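# Separate emitter holder from filter cube, stand both upright

## Task

Detach the emitter holder from the filter cube, then set it standing upright next to the cube's remaining half so that both pieces rest flat on the table, as the reference image named manual shows.

## Robot and tools

ROBOT. Two arms, left_arm and right_arm, each with six joints and a two-finger gripper. Fixed cameras: cam_head_left, cam_head_right, cam_high, cam_low; each arm also carries one, cam_left_wrist and cam_right_wrist. All images are 896x504. A camera stand sits behind the arms. Loose objects may occasionally get a small push from outside.

FRAMES. Scene frame: origin at table-top height, halfway between the two nominal arm bases; +z up, +x away from the robot over the table, +y toward left_arm (camera image left/right does not match arm names). Measured bases: left_arm at (-0.025, +0.355, +0.025) m, quat_wxyz (+1.000, 0, 0, -0.010); right_arm at (+0.005, -0.335, +0.002) m, quat_wxyz (+1.000, 0, 0, -0.022). Hand positions, orientations and wrist-camera poses are reported in each arm's own base frame; table and fixed cameras use the scene frame. Printed hand poses may be off by a few cm, more when reaching far. The gripper's fingers point along its +z and open and close along its y; end_effector_position is the point between the pads, about 1 cm short of the tips.

ROW LAYOUT. Every commanded row is one flat list of 14 numbers covering both arms, even if only one moves: left_arm's six joints then its opening, then right_arm's six joints then its opening. Joint order within an arm is always: wrist pitch, elbow, wrist yaw, wrist roll, shoulder, waist. Joint values are absolute target angles in radians (not offsets). Elbow and wrist pitch are sign-flipped in everything you send and read. In your numbers the allowed ranges are: wrist pitch -1.571 to 1.571, elbow -3.142 to 0.000, wrist yaw -1.571 to 1.571, wrist roll -2.094 to 2.094, shoulder 0.000 to 3.142, waist -2.618 to 3.054. Real ends may differ by up to 0.059 rad; a target more than 0.059 beyond a stated end, and farther out than the current angle, gets the call rejected; targets past the real end are clipped, reported as "joint sent to its limit". Opening is an absolute value from -1 (shut) to +1 (fully open, pad gap 0.094 m); writing 0 is a real command, so repeat the present value to leave a gripper alone. Per control step a joint target can lead its measured angle by at most 0.339 rad (waist, shoulder, elbow) or 2.2 rad (wrist joints), and if a row would put a hand over 200 mm from where it is, that arm's targets are pulled back.

TOOLS.
execute_actions: actions is a list of actions; each action is up to 15 rows of 14 numbers, one row per 1/30 s step, the last row repeated to fill 15 steps. cameras: list of names, ["all"], or []; an empty actions list returns all images by default, otherwise none.
move: target is one 14-number row or a list of up to 15 rows (all within 10 s). All joints are interpolated together in joint space, so hands trace curves; no collision avoidance. speed: rad/s for the joint with the most to travel, 0.01 to 12.57, default 0.5, one value or one per target. blend: corner rounding in rad per waypoint, 0 means stop there. opening_speed: rate of change of opening per second, at least 0.2; use it to close gently. grip_force: newtons per pad, 10 to 50, one value or one per arm, persists; lower force closes slowly. blocking=false returns early while the motion continues and a new move replaces it. Finger changes in the first row go out immediately; in later rows they are applied on arrival.
wait: seconds 0 to 10, holds the last commands (a running move keeps going).
stop: brakes a running move.
zoom_image: camera plus region [x0, y0, x1, y1] in pixels from the top-left, at most 504 wide and 504 high, of a camera in the latest images.
show_instructions: shows the reference image(s).
finished_scene: scene is the current scene's number; irreversible.

RESULTS. Joint positions and Joint velocities list each arm's joints in the order above plus pad gap (m); "within noise" means still. Joint targets are what joints are being driven to now; resend them to hold still. Tool commands show current gripper commands. grip_measured is the opening on the command scale (reads slightly wide when empty, a few thousandths narrow when squeezing a hard part); grip_effort_nm is the gripper motor's averaged effort, negative for closing, and is not a pad force. Joint torques include gravity; numbers 2, 5, 6 wrap at ±28 N m. The move line reports done, off_target (resting more than 0.035 rad from target), moving, held or fault; limits=held means steps were withheld. "joint command not followed" means the clearance check altered targets. MOTOR HOT warns of heating; an OVER-TEMPERATURE FAULT folds that arm and disables it.

AVOID. Dropping parts or releasing them while moving; letting anything leave the table; fast impacts with the table, fixtures or heavy objects; any contact or gripping between the two arms; strain on wrist camera cables; long holding of loads at full stretch or pushing against unreachable poses (heat). Close slowly on fragile items, and release by commanding an opening well above grip_measured.

Each tool is called after "Call:" as name(argument=value, ...), one argument or row to a line, values as JSON.

Reference images:

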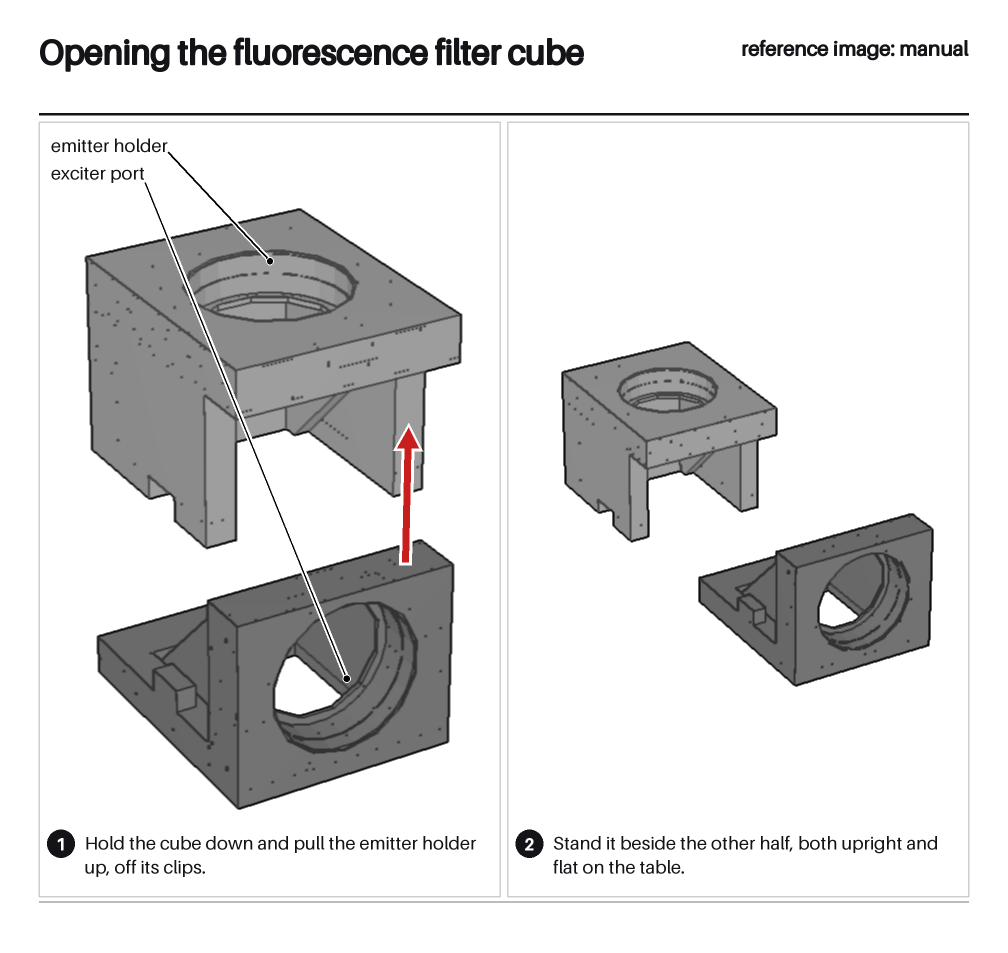

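## Session

Call:
execute_actions(
  actions=[],
)

Scene clock: 0.00 s.
left_arm: end_effector_position=(+0.3882, -0.0015, +0.3983) grip_measured=+1.000 grip_effort_nm=n/a end_effector_quat_wxyz=(+0.696, +0.000, +0.718, -0.010) | right_arm: end_effector_position=(+0.4113, -0.0020, +0.1383) grip_measured=+1.000 grip_effort_nm=n/a end_effector_quat_wxyz=(+0.613, +0.024, +0.787, -0.064)
Joint names: [wrist pitch, elbow, wrist yaw, wrist roll, shoulder, waist]
Joint positions: left_arm=[0.017 -1.05 0.016 -0.013 1.064 0.001 0.094] | right_arm=[-0.799 -0.433 0.215 -0.019 1.481 0.086 0.094]
Joint velocities: within noise
Joint torques (N m): no reading
Heat: left arm: 22 °C; right arm: 23 °C.
Joint targets: left_arm=[0.019 -1.059 0.016 -0.014 1.056 0.001] | right_arm=[-0.800 -0.441 0.217 -0.020 1.473 0.086]
Tool commands: left_gripper/opening=+1.0 right_gripper/opening=+1.0

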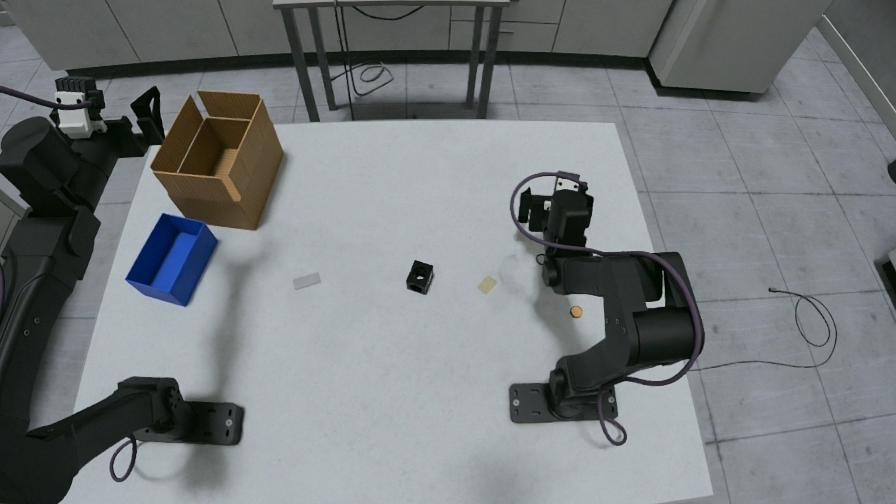

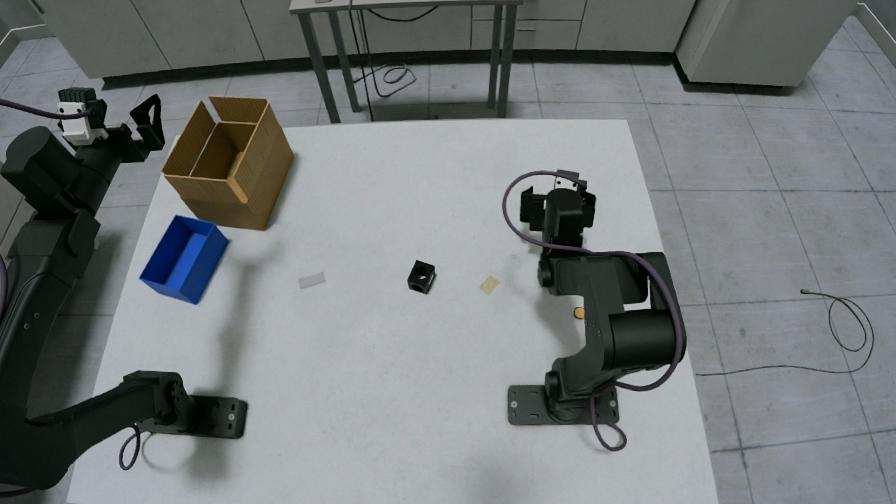

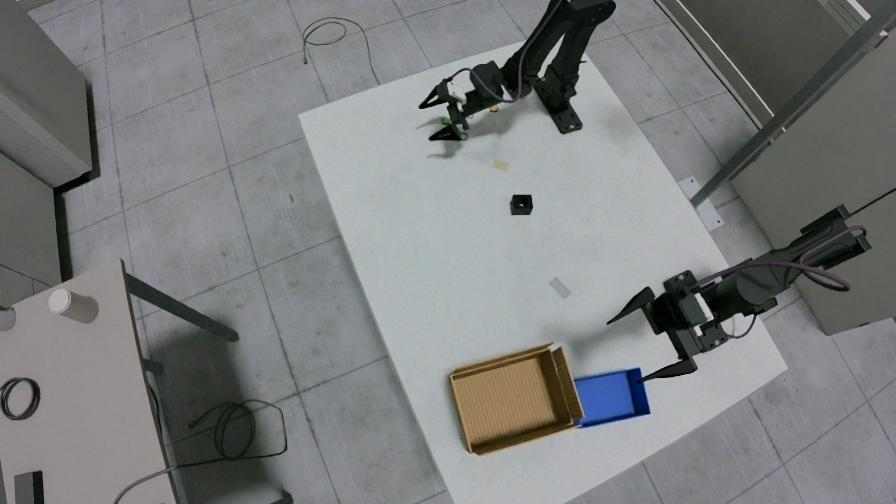

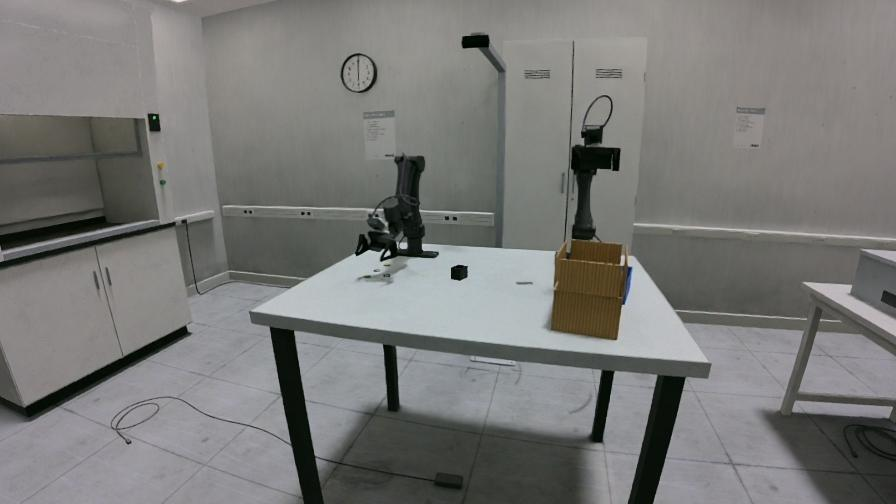

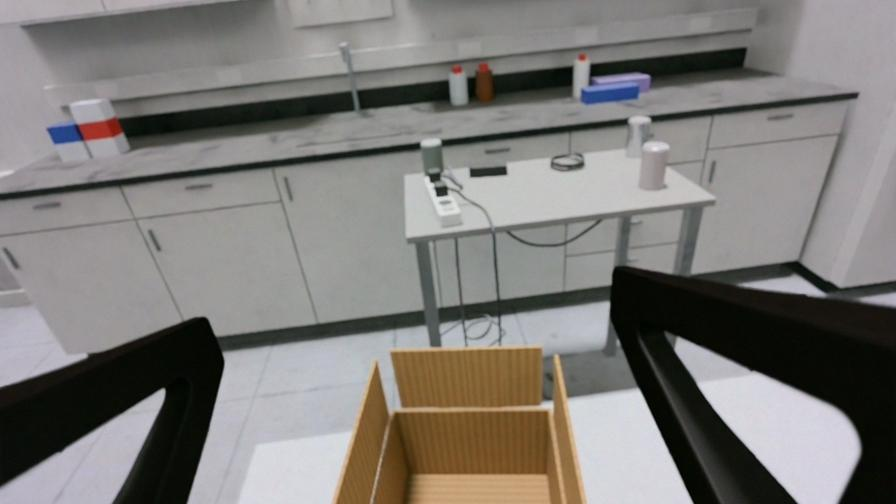

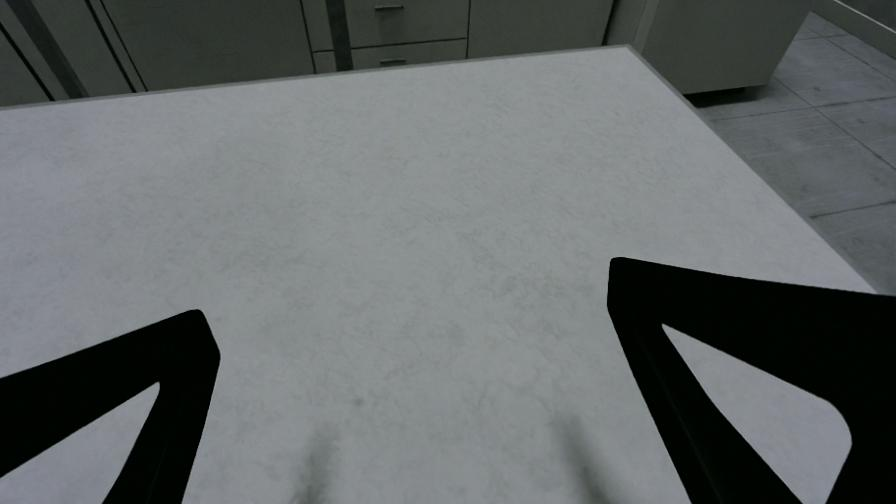

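Call:
zoom_image(
  camera="cam_head_left",
  region=[380, 240, 460, 320],
)

Call:
zoom_image(
  camera="cam_head_right",
  region=[380, 240, 460, 320],
)

Call:
zoom_image(
  camera="cam_high",
  region=[480, 165, 560, 245],
)

Call:
zoom_image(
  camera="cam_low",
  region=[430, 240, 490, 300],
)

Scaled by 6.300 from the camera's 896x504 image, which has a finer 1280x720 frame.

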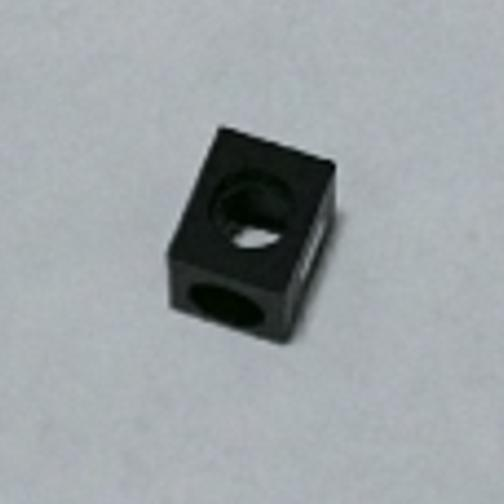

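Scaled by 6.300 from the camera's 896x504 image, which has a finer 1280x720 frame.

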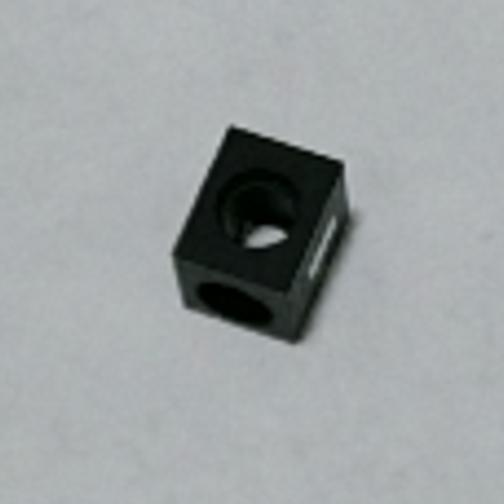

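Scaled by 6.300 from the camera's 896x504 image, which has a finer 1280x720 frame.

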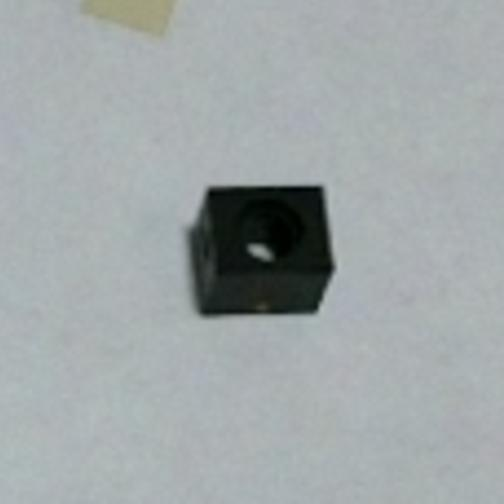

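Scaled by 8.400 from the camera's 896x504 image, which has a finer 1280x720 frame.

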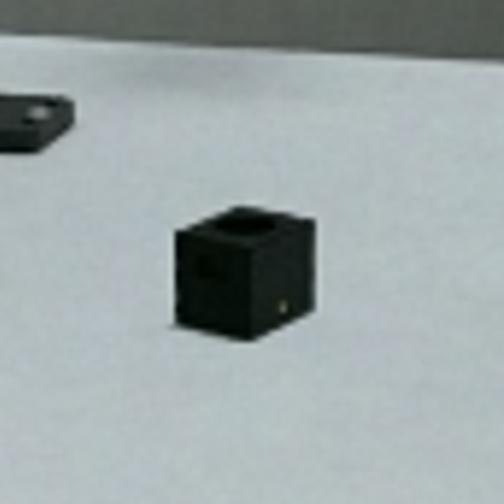

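Call:
move(
  target=[0.019,-1.059,0.016,-0.014,1.056,0.001,1,1.167,-1.434,0,0,1.467,0.80,1],
  speed=1.0,
  cameras=["cam_right_wrist","cam_head_left"],
)

Scene clock: 9.97 s.
left_arm: end_effector_position=(+0.3882, -0.0015, +0.3983) grip_measured=+1.000 grip_effort_nm=0.05 end_effector_quat_wxyz=(+0.696, +0.000, +0.718, -0.010) | right_arm: end_effector_position=(+0.2328, +0.2372, +0.1887) grip_measured=+1.000 grip_effort_nm=0.01 end_effector_quat_wxyz=(+0.164, -0.384, +0.906, +0.066)
Joint names: [wrist pitch, elbow, wrist yaw, wrist roll, shoulder, waist]
Joint positions: left_arm=[0.017 -1.05 0.016 -0.013 1.064 0.001 0.094] | right_arm=[1.142 -1.409 0.005 -0.008 1.481 0.794 0.094]
Joint torques (N m): left_arm=[-2 -6.6 -0.02 -0.04 -2.82 0.08] | right_arm=[-0.71 -8.9 -0.05 0.07 -6.84 0.46]
Heat: left arm: 25 °C; right arm: 23 °C.
Joint targets: left_arm=[0.019 -1.059 0.016 -0.014 1.056 0.001] | right_arm=[1.167 -1.434 0.000 0.000 1.467 0.800]
move: done
Images, in order (width x height): cam_head_left 896x504, cam_right_wrist 896x504.

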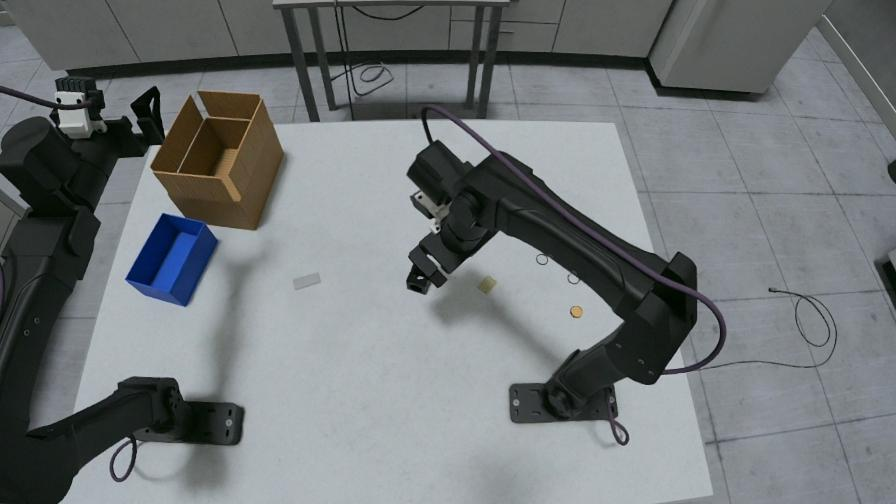

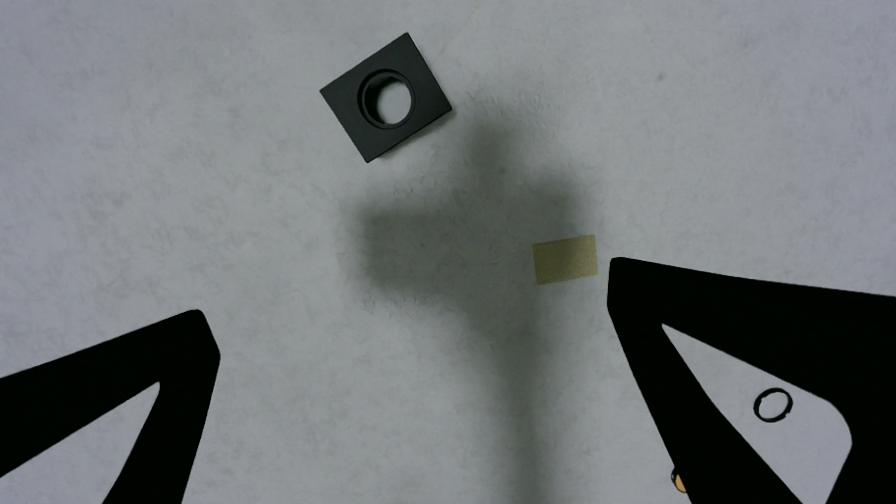

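Call:
move(
  target=[0.019,-1.059,0.016,-0.014,1.056,0.001,1,1.1835,-1.7584,0,0,1.775,0.80,1],
  speed=0.8,
  cameras=["cam_right_wrist"],
)

Call:
zoom_image(
  camera="cam_right_wrist",
  region=[300, 100, 600, 400],
)

Scene clock: 12.67 s.
left_arm: end_effector_position=(+0.3882, -0.0015, +0.3983) grip_measured=+1.000 grip_effort_nm=0.05 end_effector_quat_wxyz=(+0.696, +0.000, +0.718, -0.010) | right_arm: end_effector_position=(+0.2871, +0.2925, +0.1954) grip_measured=+1.000 grip_effort_nm=0.01 end_effector_quat_wxyz=(+0.172, -0.383, +0.905, +0.069)
Joint names: [wrist pitch, elbow, wrist yaw, wrist roll, shoulder, waist]
Joint positions: left_arm=[0.017 -1.05 0.016 -0.013 1.064 0.001 0.094] | right_arm=[1.162 -1.732 0.004 -0.007 1.767 0.794 0.094]
Joint torques (N m): left_arm=[-2.01 -6.63 -0.02 -0.05 -2.82 0.02] | right_arm=[-0.74 -9.09 -0.06 0.06 -7.72 0.39]
Heat: left arm: 25 °C; right arm: 23 °C.
Joint targets: left_arm=[0.019 -1.059 0.016 -0.014 1.056 0.001] | right_arm=[1.184 -1.759 0.000 0.000 1.775 0.800]
move: done
Images, in order (width x height): cam_right_wrist 896x504.

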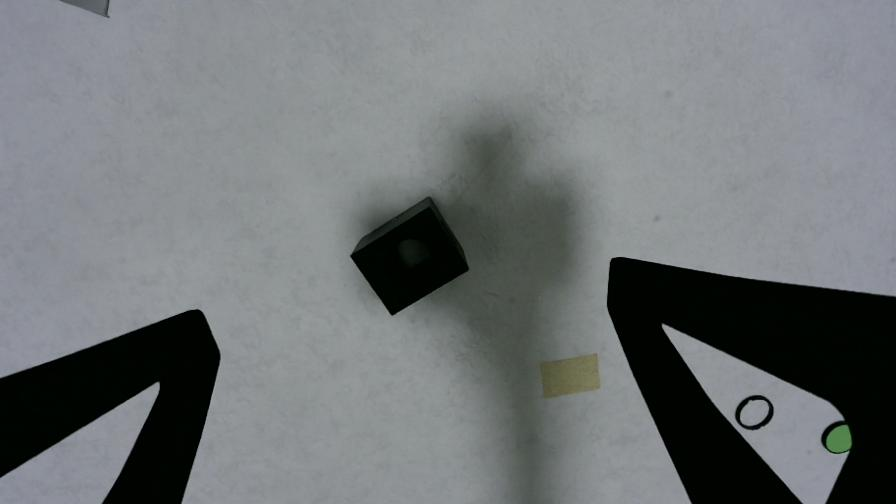

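Scaled by 1.680 from the camera's 896x504 image, which has a finer 1280x720 frame.

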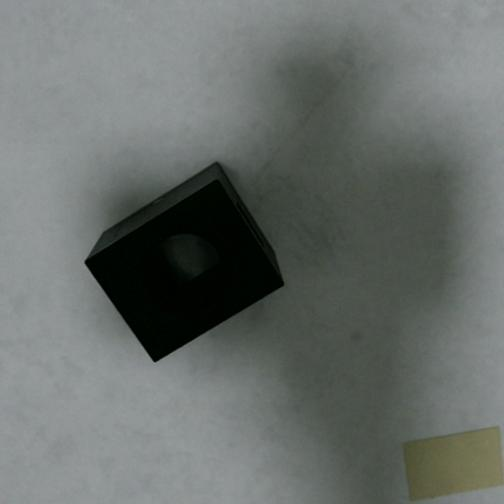

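Call:
move(
  target=[
    [0.019,-1.059,0.016,-0.014,1.056,0.001,1,1.167,-1.434,0,0,1.467,0.2,1],
    [-0.395,-0.698,-0.914,-0.65,1.3,-1.445,1,1.167,-1.434,0,0,1.467,0.2,1],
    [-0.395,-0.698,-0.914,-0.65,1.858,-1.445,1,1.167,-1.434,0,0,1.467,0.2,1],
  ],
  speed=1.0,
  blend=[0.3,0.2,0],
  cameras=["cam_left_wrist","cam_head_left","cam_head_right"],
)

Scene clock: 21.20 s.
left_arm: end_effector_position=(+0.1906, -0.3576, +0.0472) grip_measured=+1.000 grip_effort_nm=0.05 end_effector_quat_wxyz=(+0.524, +0.166, +0.829, -0.102) | right_arm: end_effector_position=(+0.3297, +0.0702, +0.1945) grip_measured=+1.000 grip_effort_nm=0.01 end_effector_quat_wxyz=(+0.179, -0.105, +0.978, +0.018)
Joint names: [wrist pitch, elbow, wrist yaw, wrist roll, shoulder, waist]
Joint positions: left_arm=[-0.386 -0.7 -0.899 -0.638 1.85 -1.44 0.094] | right_arm=[1.156 -1.445 0 -0.006 1.498 0.207 0.094]
Joint torques (N m): left_arm=[-1.63 -3.58 -0.5 -0.15 -6.2 -0.4] | right_arm=[-0.82 -5.53 -0.01 0.05 -8.46 -0.61]
Heat: left arm: 26 °C; right arm: 23 °C.
Joint targets: left_arm=[-0.395 -0.698 -0.914 -0.650 1.858 -1.445] | right_arm=[1.167 -1.434 0.000 0.000 1.467 0.200]
move: done
Images, in order (width x height): cam_head_left 896x504, cam_head_right 896x504, cam_left_wrist 896x504.

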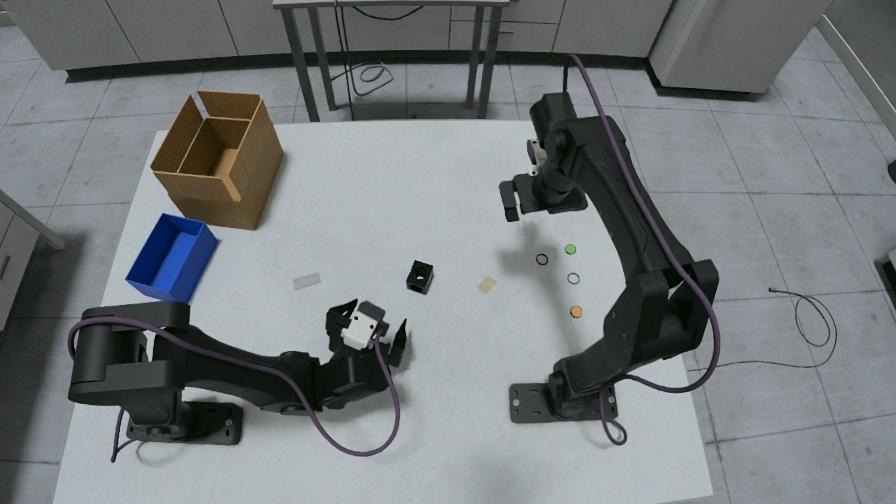

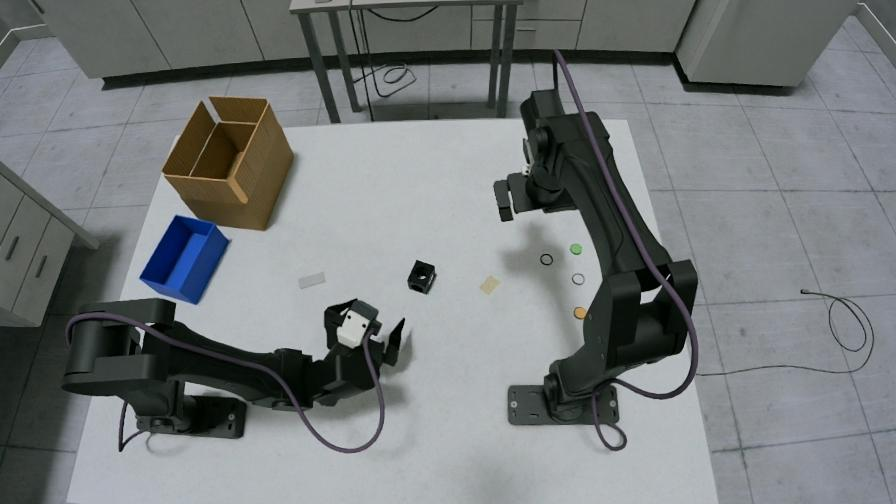

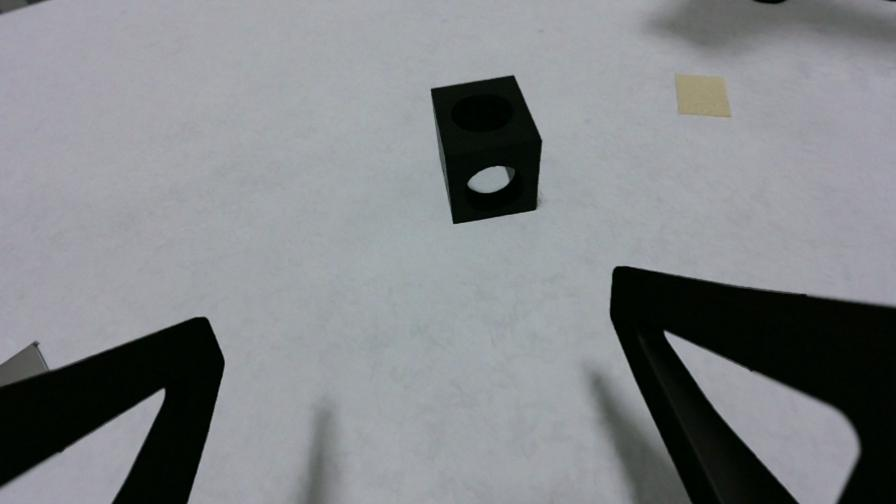

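Call:
zoom_image(
  camera="cam_left_wrist",
  region=[410, 60, 570, 240],
)

Call:
zoom_image(
  camera="cam_head_left",
  region=[320, 240, 440, 360],
)

Scaled by 2.800 from the camera's 896x504 image, which has a finer 1280x720 frame.

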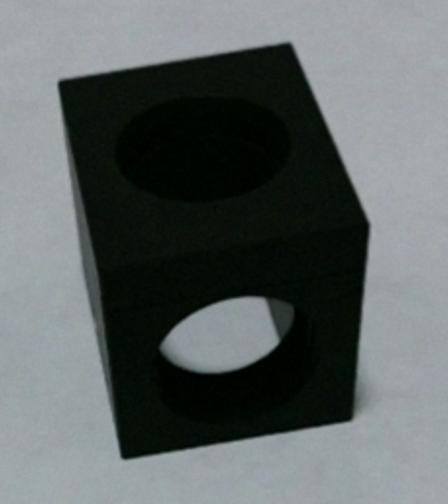

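Scaled by 4.200 from the camera's 896x504 image, which has a finer 1280x720 frame.

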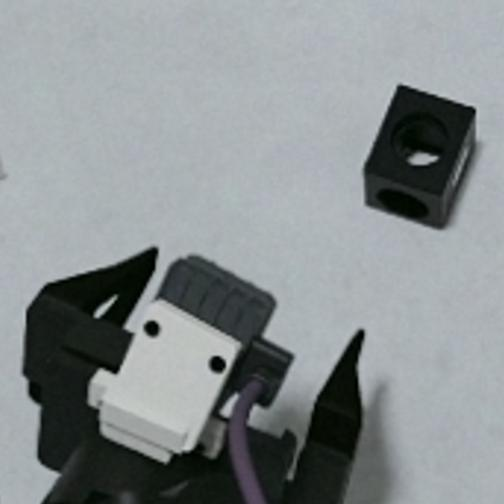

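Call:
move(
  target=[-0.382,-0.926,-0.915,-0.651,2.074,-1.401,1,1.167,-1.434,0,0,1.467,0.2,1],
  speed=0.5,
  cameras=["cam_left_wrist"],
)

Call:
zoom_image(
  camera="cam_left_wrist",
  region=[200, 100, 650, 370],
)

Scene clock: 27.03 s.
left_arm: end_effector_position=(+0.2107, -0.4008, +0.0284) grip_measured=+1.000 grip_effort_nm=0.05 end_effector_quat_wxyz=(+0.527, +0.150, +0.831, -0.094) | right_arm: end_effector_position=(+0.3297, +0.0702, +0.1945) grip_measured=+1.000 grip_effort_nm=0.01 end_effector_quat_wxyz=(+0.179, -0.105, +0.978, +0.018)
Joint names: [wrist pitch, elbow, wrist yaw, wrist roll, shoulder, waist]
Joint positions: left_arm=[-0.386 -0.907 -0.903 -0.64 2.054 -1.407 0.094] | right_arm=[1.156 -1.445 0 -0.006 1.498 0.207 0.094]
Joint torques (N m): left_arm=[-1.47 -5.37 -0.44 -0.17 -6.9 0.57] | right_arm=[-0.84 -5.53 -0.01 0.04 -8.46 -0.64]
Heat: left arm: 26 °C; right arm: 23 °C.
Joint targets: left_arm=[-0.382 -0.926 -0.915 -0.651 2.074 -1.401] | right_arm=[1.167 -1.434 0.000 0.000 1.467 0.200]
move: done
Images, in order (width x height): cam_left_wrist 896x504.

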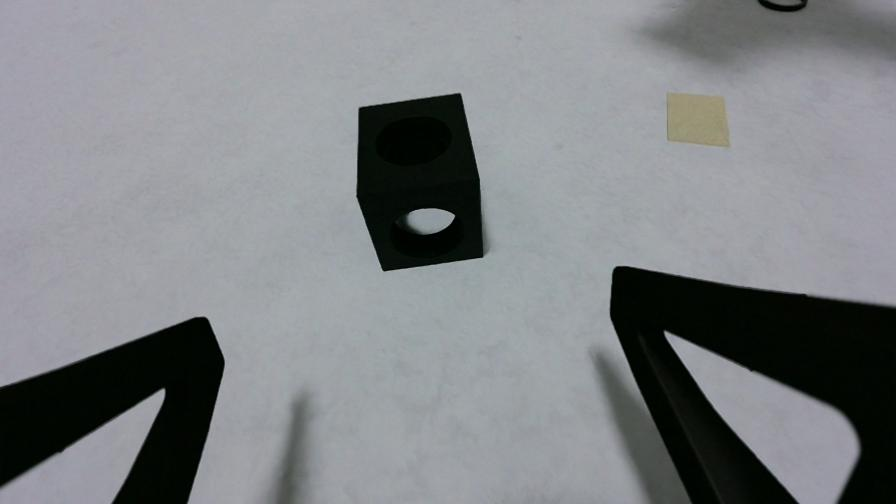

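Scaled by 1.120 from the camera's 896x504 image, which has a finer 1280x720 frame.

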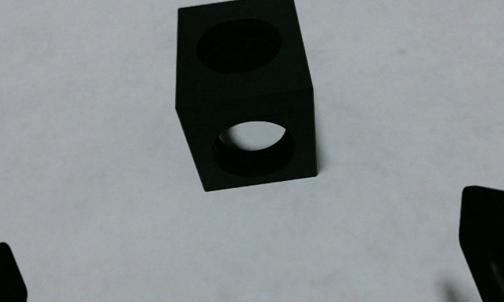

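Call:
move(
  target=[-0.513,-0.985,-0.864,-0.579,2.208,-1.333,1,1.167,-1.434,0,0,1.467,0.2,1],
  speed=0.4,
  cameras=["cam_left_wrist","cam_low"],
)

Call:
zoom_image(
  camera="cam_low",
  region=[400, 210, 520, 300],
)

Scene clock: 29.77 s.
left_arm: end_effector_position=(+0.2400, -0.4089, +0.0002) grip_measured=+1.000 grip_effort_nm=0.05 end_effector_quat_wxyz=(+0.527, +0.145, +0.833, -0.087) | right_arm: end_effector_position=(+0.3297, +0.0702, +0.1945) grip_measured=+1.000 grip_effort_nm=0.01 end_effector_quat_wxyz=(+0.179, -0.105, +0.978, +0.018)
Joint names: [wrist pitch, elbow, wrist yaw, wrist roll, shoulder, waist]
Joint positions: left_arm=[-0.498 -0.967 -0.863 -0.582 2.188 -1.335 0.094] | right_arm=[1.156 -1.445 0 -0.006 1.498 0.207 0.094]
Joint torques (N m): left_arm=[-1.72 -5.12 -0.32 0.02 -7.69 0.24] | right_arm=[-0.84 -5.48 0 0.03 -8.4 -0.65]
Heat: left arm: 26 °C; right arm: 23 °C.
Joint targets: left_arm=[-0.513 -0.985 -0.864 -0.579 2.208 -1.333] | right_arm=[1.167 -1.434 0.000 0.000 1.467 0.200]
move: done
Images, in order (width x height): cam_low 896x504, cam_left_wrist 896x504.

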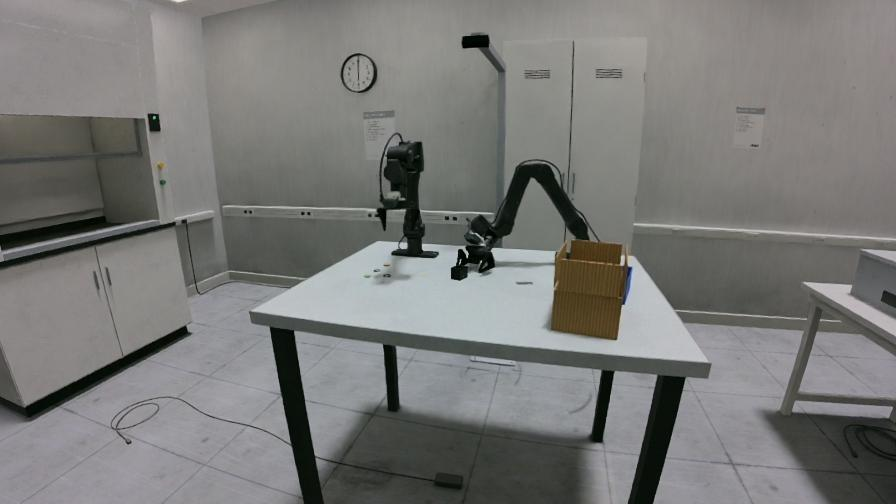

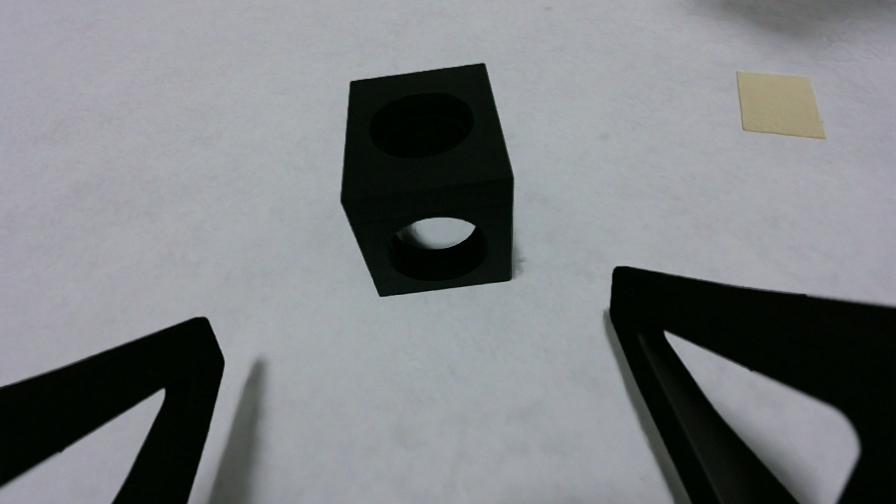

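Scaled by 4.200 from the camera's 896x504 image, which has a finer 1280x720 frame.

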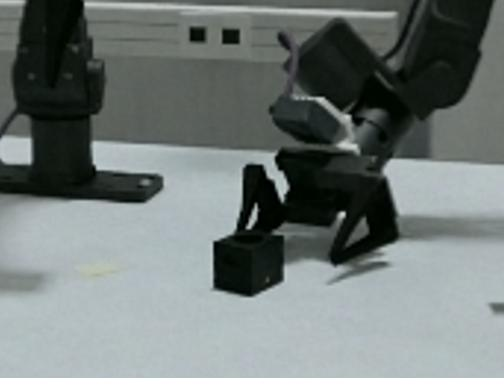

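Call:
move(
  target=[-0.523,-1.069,-0.834,-0.540,2.272,-1.294,1,1.167,-1.434,0,0,1.467,0.2,1],
  speed=0.2,
  cameras=["cam_left_wrist","cam_low","cam_head_left"],
)

Call:
zoom_image(
  camera="cam_low",
  region=[430, 230, 510, 290],
)

Call:
zoom_image(
  camera="cam_head_left",
  region=[360, 240, 460, 320],
)

Scene clock: 47.43 s.
left_arm: end_effector_position=(+0.2580, -0.4246, -0.0033) grip_measured=+1.000 grip_effort_nm=0.05 end_effector_quat_wxyz=(+0.528, +0.145, +0.832, -0.089) | right_arm: end_effector_position=(+0.3297, +0.0702, +0.1945) grip_measured=+1.000 grip_effort_nm=0.01 end_effector_quat_wxyz=(+0.179, -0.105, +0.978, +0.018)
Joint names: [wrist pitch, elbow, wrist yaw, wrist roll, shoulder, waist]
Joint positions: left_arm=[-0.508 -1.05 -0.834 -0.543 2.247 -1.299 0.094] | right_arm=[1.156 -1.445 0 -0.006 1.498 0.207 0.094]
Joint torques (N m): left_arm=[-1.76 -5.24 -0.27 0.04 -7.84 0.49] | right_arm=[-0.83 -5.42 -0.01 0.05 -8.5 -0.64]
Heat: left arm: 27 °C; right arm: 23 °C.
Joint targets: left_arm=[-0.523 -1.069 -0.834 -0.540 2.272 -1.294] | right_arm=[1.167 -1.434 0.000 0.000 1.467 0.200]
move: done
Images, in order (width x height): cam_head_left 896x504, cam_low 896x504, cam_left_wrist 896x504.

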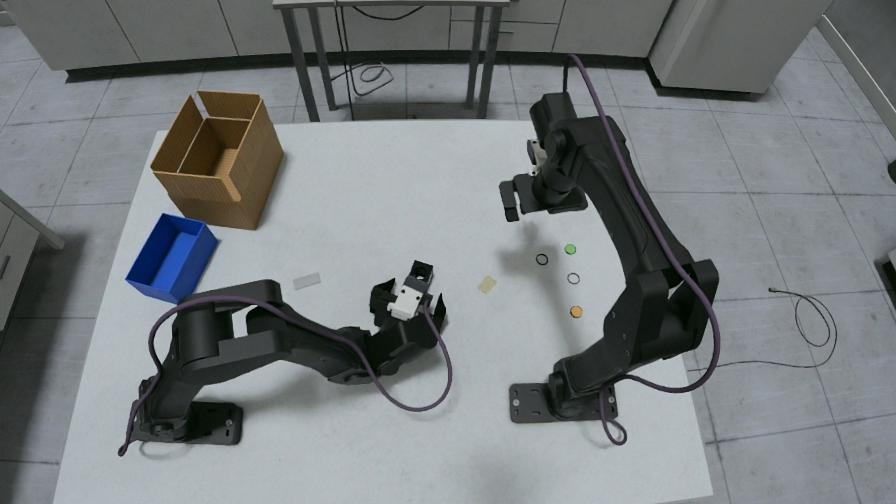

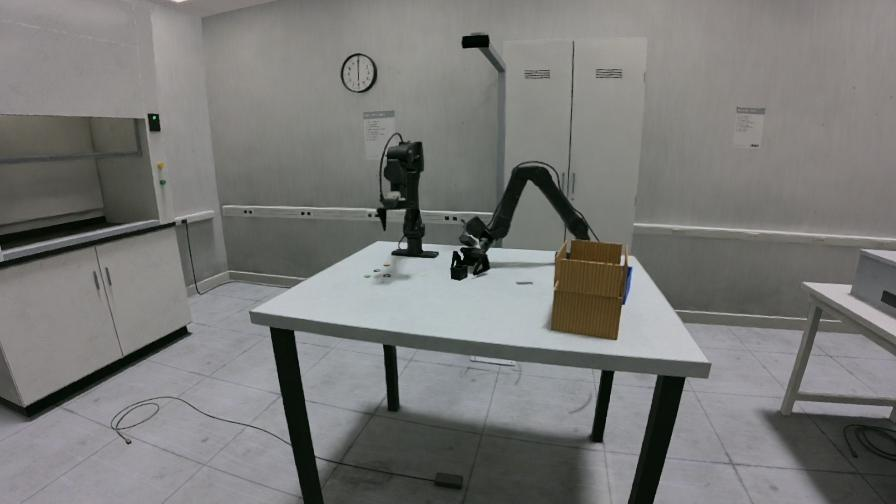

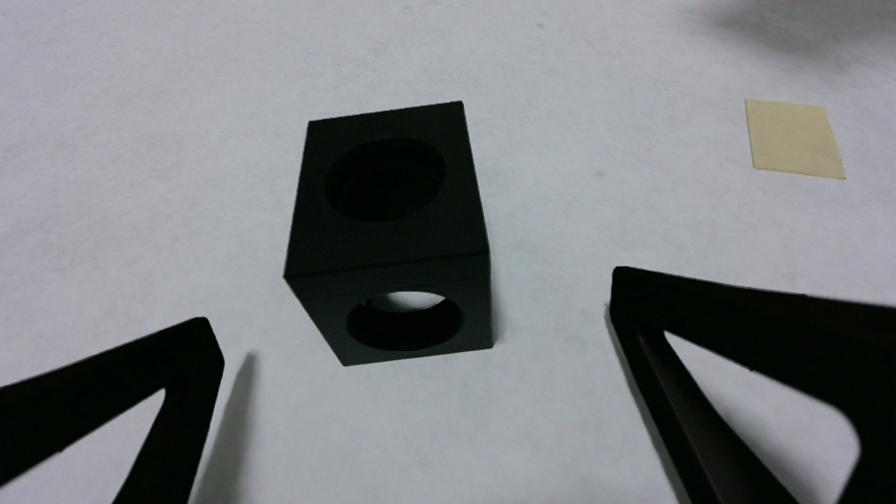

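Scaled by 6.300 from the camera's 896x504 image, which has a finer 1280x720 frame.

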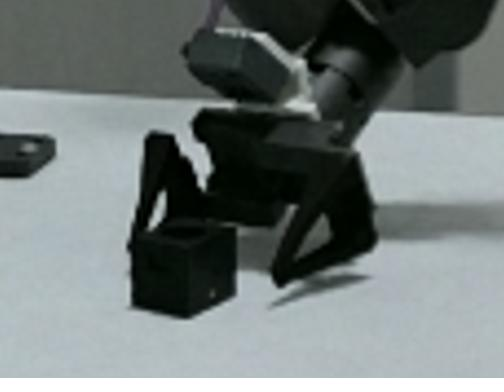

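Scaled by 5.040 from the camera's 896x504 image, which has a finer 1280x720 frame.

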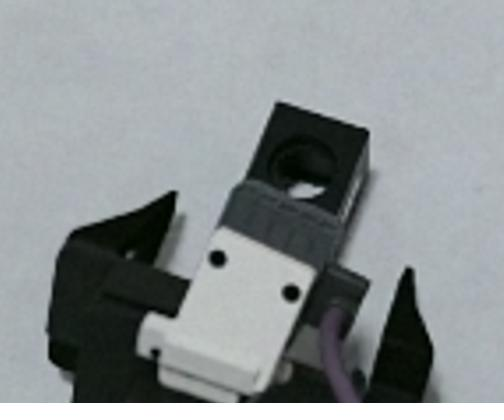

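Call:
move(
  target=[
    [-0.545,-1.066,-0.826,-0.531,2.285,-1.284,1,1.167,-1.434,0,0,1.467,0.2,1],
    [-0.545,-1.066,-0.826,-0.531,2.285,-1.284,-0.1,1.167,-1.434,0,0,1.467,0.2,1],
  ],
  speed=0.2,
  opening_speed=0.4,
  cameras=["cam_left_wrist","cam_low","cam_head_left"],
)

Call:
zoom_image(
  camera="cam_low",
  region=[430, 230, 510, 290],
)

Call:
zoom_image(
  camera="cam_left_wrist",
  region=[200, 80, 600, 400],
)

Scene clock: 52.97 s.
left_arm: end_effector_position=(+0.2611, -0.4246, -0.0067) grip_measured=-0.098 grip_effort_nm=-0.03 end_effector_quat_wxyz=(+0.528, +0.145, +0.832, -0.091) | right_arm: end_effector_position=(+0.3297, +0.0702, +0.1945) grip_measured=+1.000 grip_effort_nm=0.01 end_effector_quat_wxyz=(+0.179, -0.105, +0.978, +0.018)
Joint names: [wrist pitch, elbow, wrist yaw, wrist roll, shoulder, waist]
Joint positions: left_arm=[-0.53 -1.05 -0.826 -0.533 2.26 -1.291 0.042] | right_arm=[1.156 -1.445 0 -0.006 1.498 0.207 0.094]
Joint torques (N m): left_arm=[-1.77 -4.96 -0.28 0.01 -7.92 0.62] | right_arm=[-0.85 -5.52 -0.03 0.03 -8.44 -0.68]
Heat: left arm: 27 °C; right arm: 23 °C.
Joint targets: left_arm=[-0.545 -1.066 -0.826 -0.531 2.285 -1.284] | right_arm=[1.167 -1.434 0.000 0.000 1.467 0.200]
move: done
Images, in order (width x height): cam_head_left 896x504, cam_low 896x504, cam_left_wrist 896x504.

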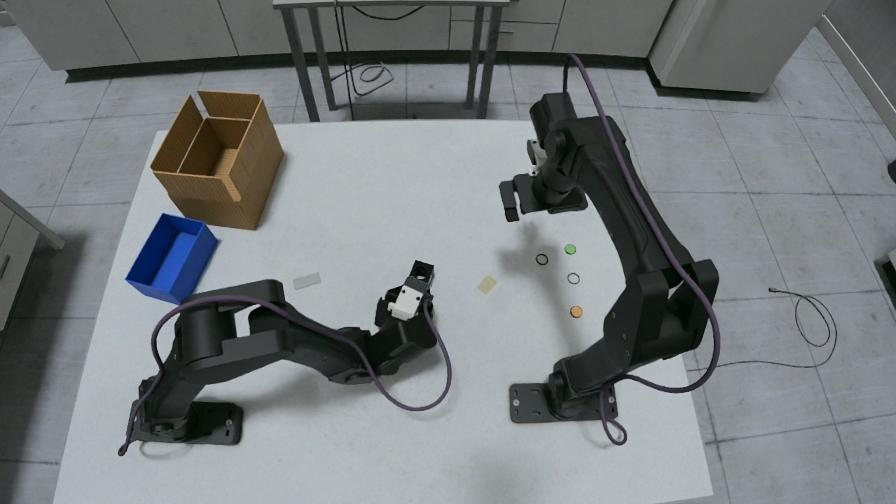

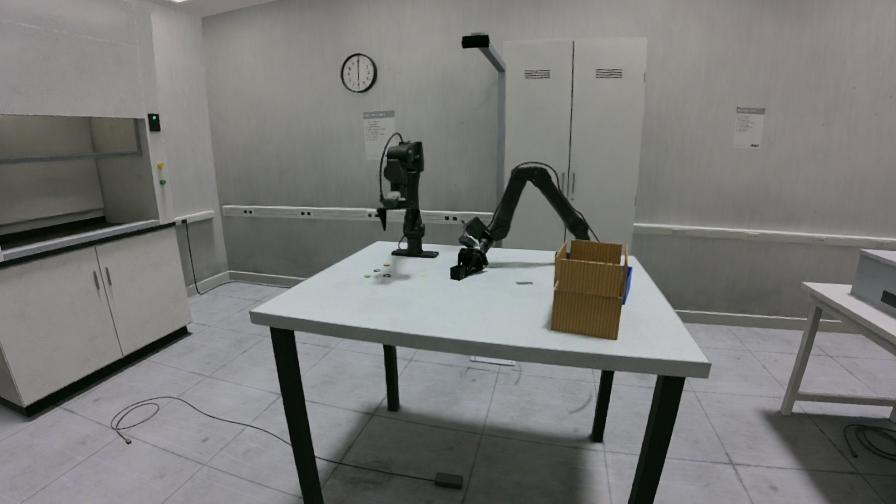

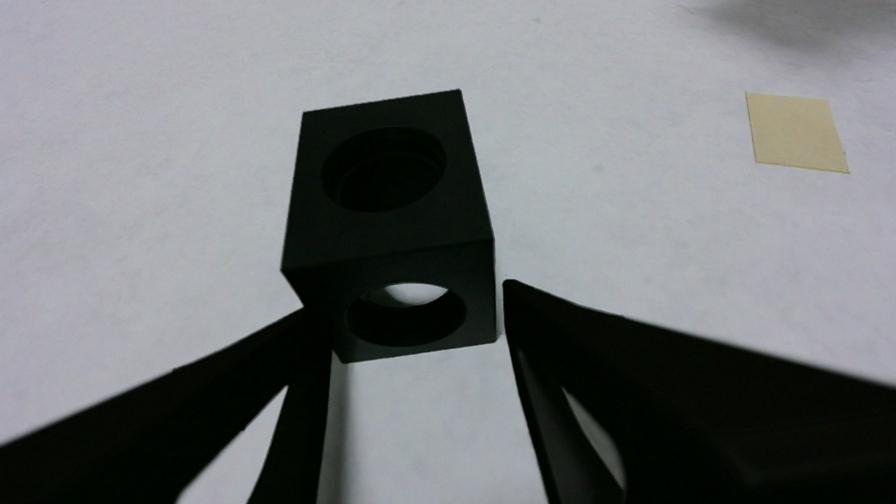

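Scaled by 6.300 from the camera's 896x504 image, which has a finer 1280x720 frame.

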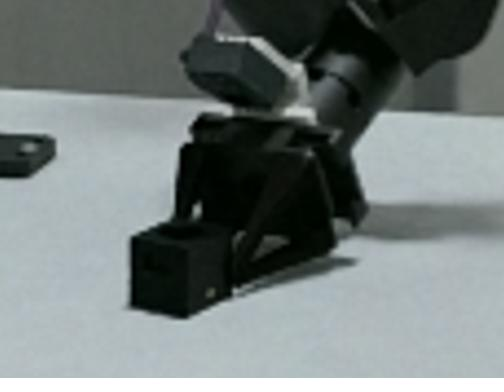

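Scaled by 1.260 from the camera's 896x504 image, which has a finer 1280x720 frame.

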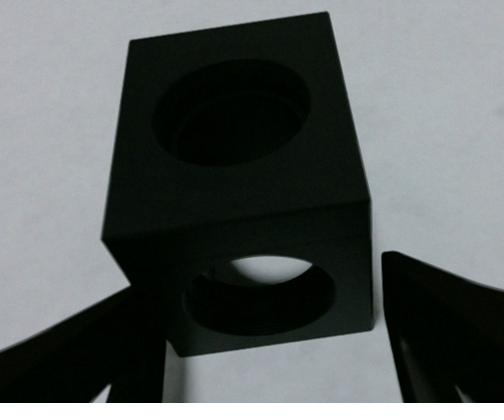

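Call:
move(
  target=[-0.545,-1.066,-0.826,-0.531,2.285,-1.284,-0.35,1.167,-1.434,0,0,1.467,0.2,1],
  opening_speed=0.3,
  cameras=["cam_left_wrist"],
)

Call:
zoom_image(
  camera="cam_left_wrist",
  region=[200, 80, 600, 400],
)

Scene clock: 54.37 s.
left_arm: end_effector_position=(+0.2611, -0.4247, -0.0065) grip_measured=-0.194 grip_effort_nm=-0.98 end_effector_quat_wxyz=(+0.528, +0.145, +0.832, -0.091) | right_arm: end_effector_position=(+0.3297, +0.0702, +0.1945) grip_measured=+1.000 grip_effort_nm=0.01 end_effector_quat_wxyz=(+0.179, -0.105, +0.978, +0.018)
Joint names: [wrist pitch, elbow, wrist yaw, wrist roll, shoulder, waist]
Joint positions: left_arm=[-0.532 -1.05 -0.826 -0.533 2.26 -1.291 0.038] | right_arm=[1.156 -1.445 0 -0.006 1.498 0.207 0.094]
Joint torques (N m): left_arm=[-1.75 -4.98 -0.31 -0.01 -7.99 0.57] | right_arm=[-0.84 -5.5 -0.01 0.06 -8.4 -0.64]
Heat: left arm: 27 °C; right arm: 23 °C.
Joint targets: left_arm=[-0.545 -1.066 -0.826 -0.531 2.285 -1.284] | right_arm=[1.167 -1.434 0.000 0.000 1.467 0.200]
move: done
Images, in order (width x height): cam_left_wrist 896x504.

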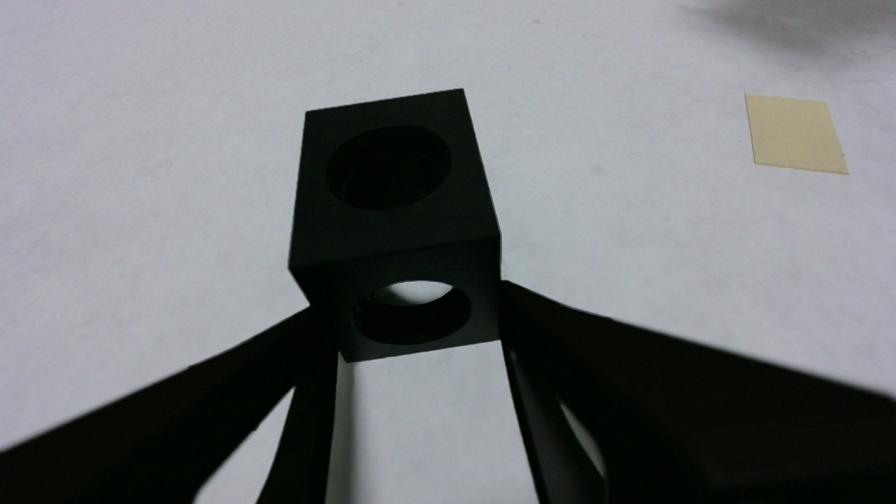

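Scaled by 1.260 from the camera's 896x504 image, which has a finer 1280x720 frame.

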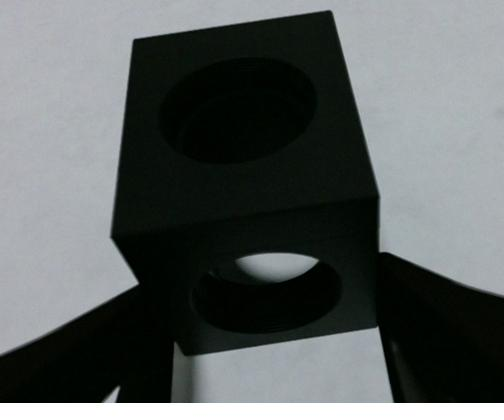

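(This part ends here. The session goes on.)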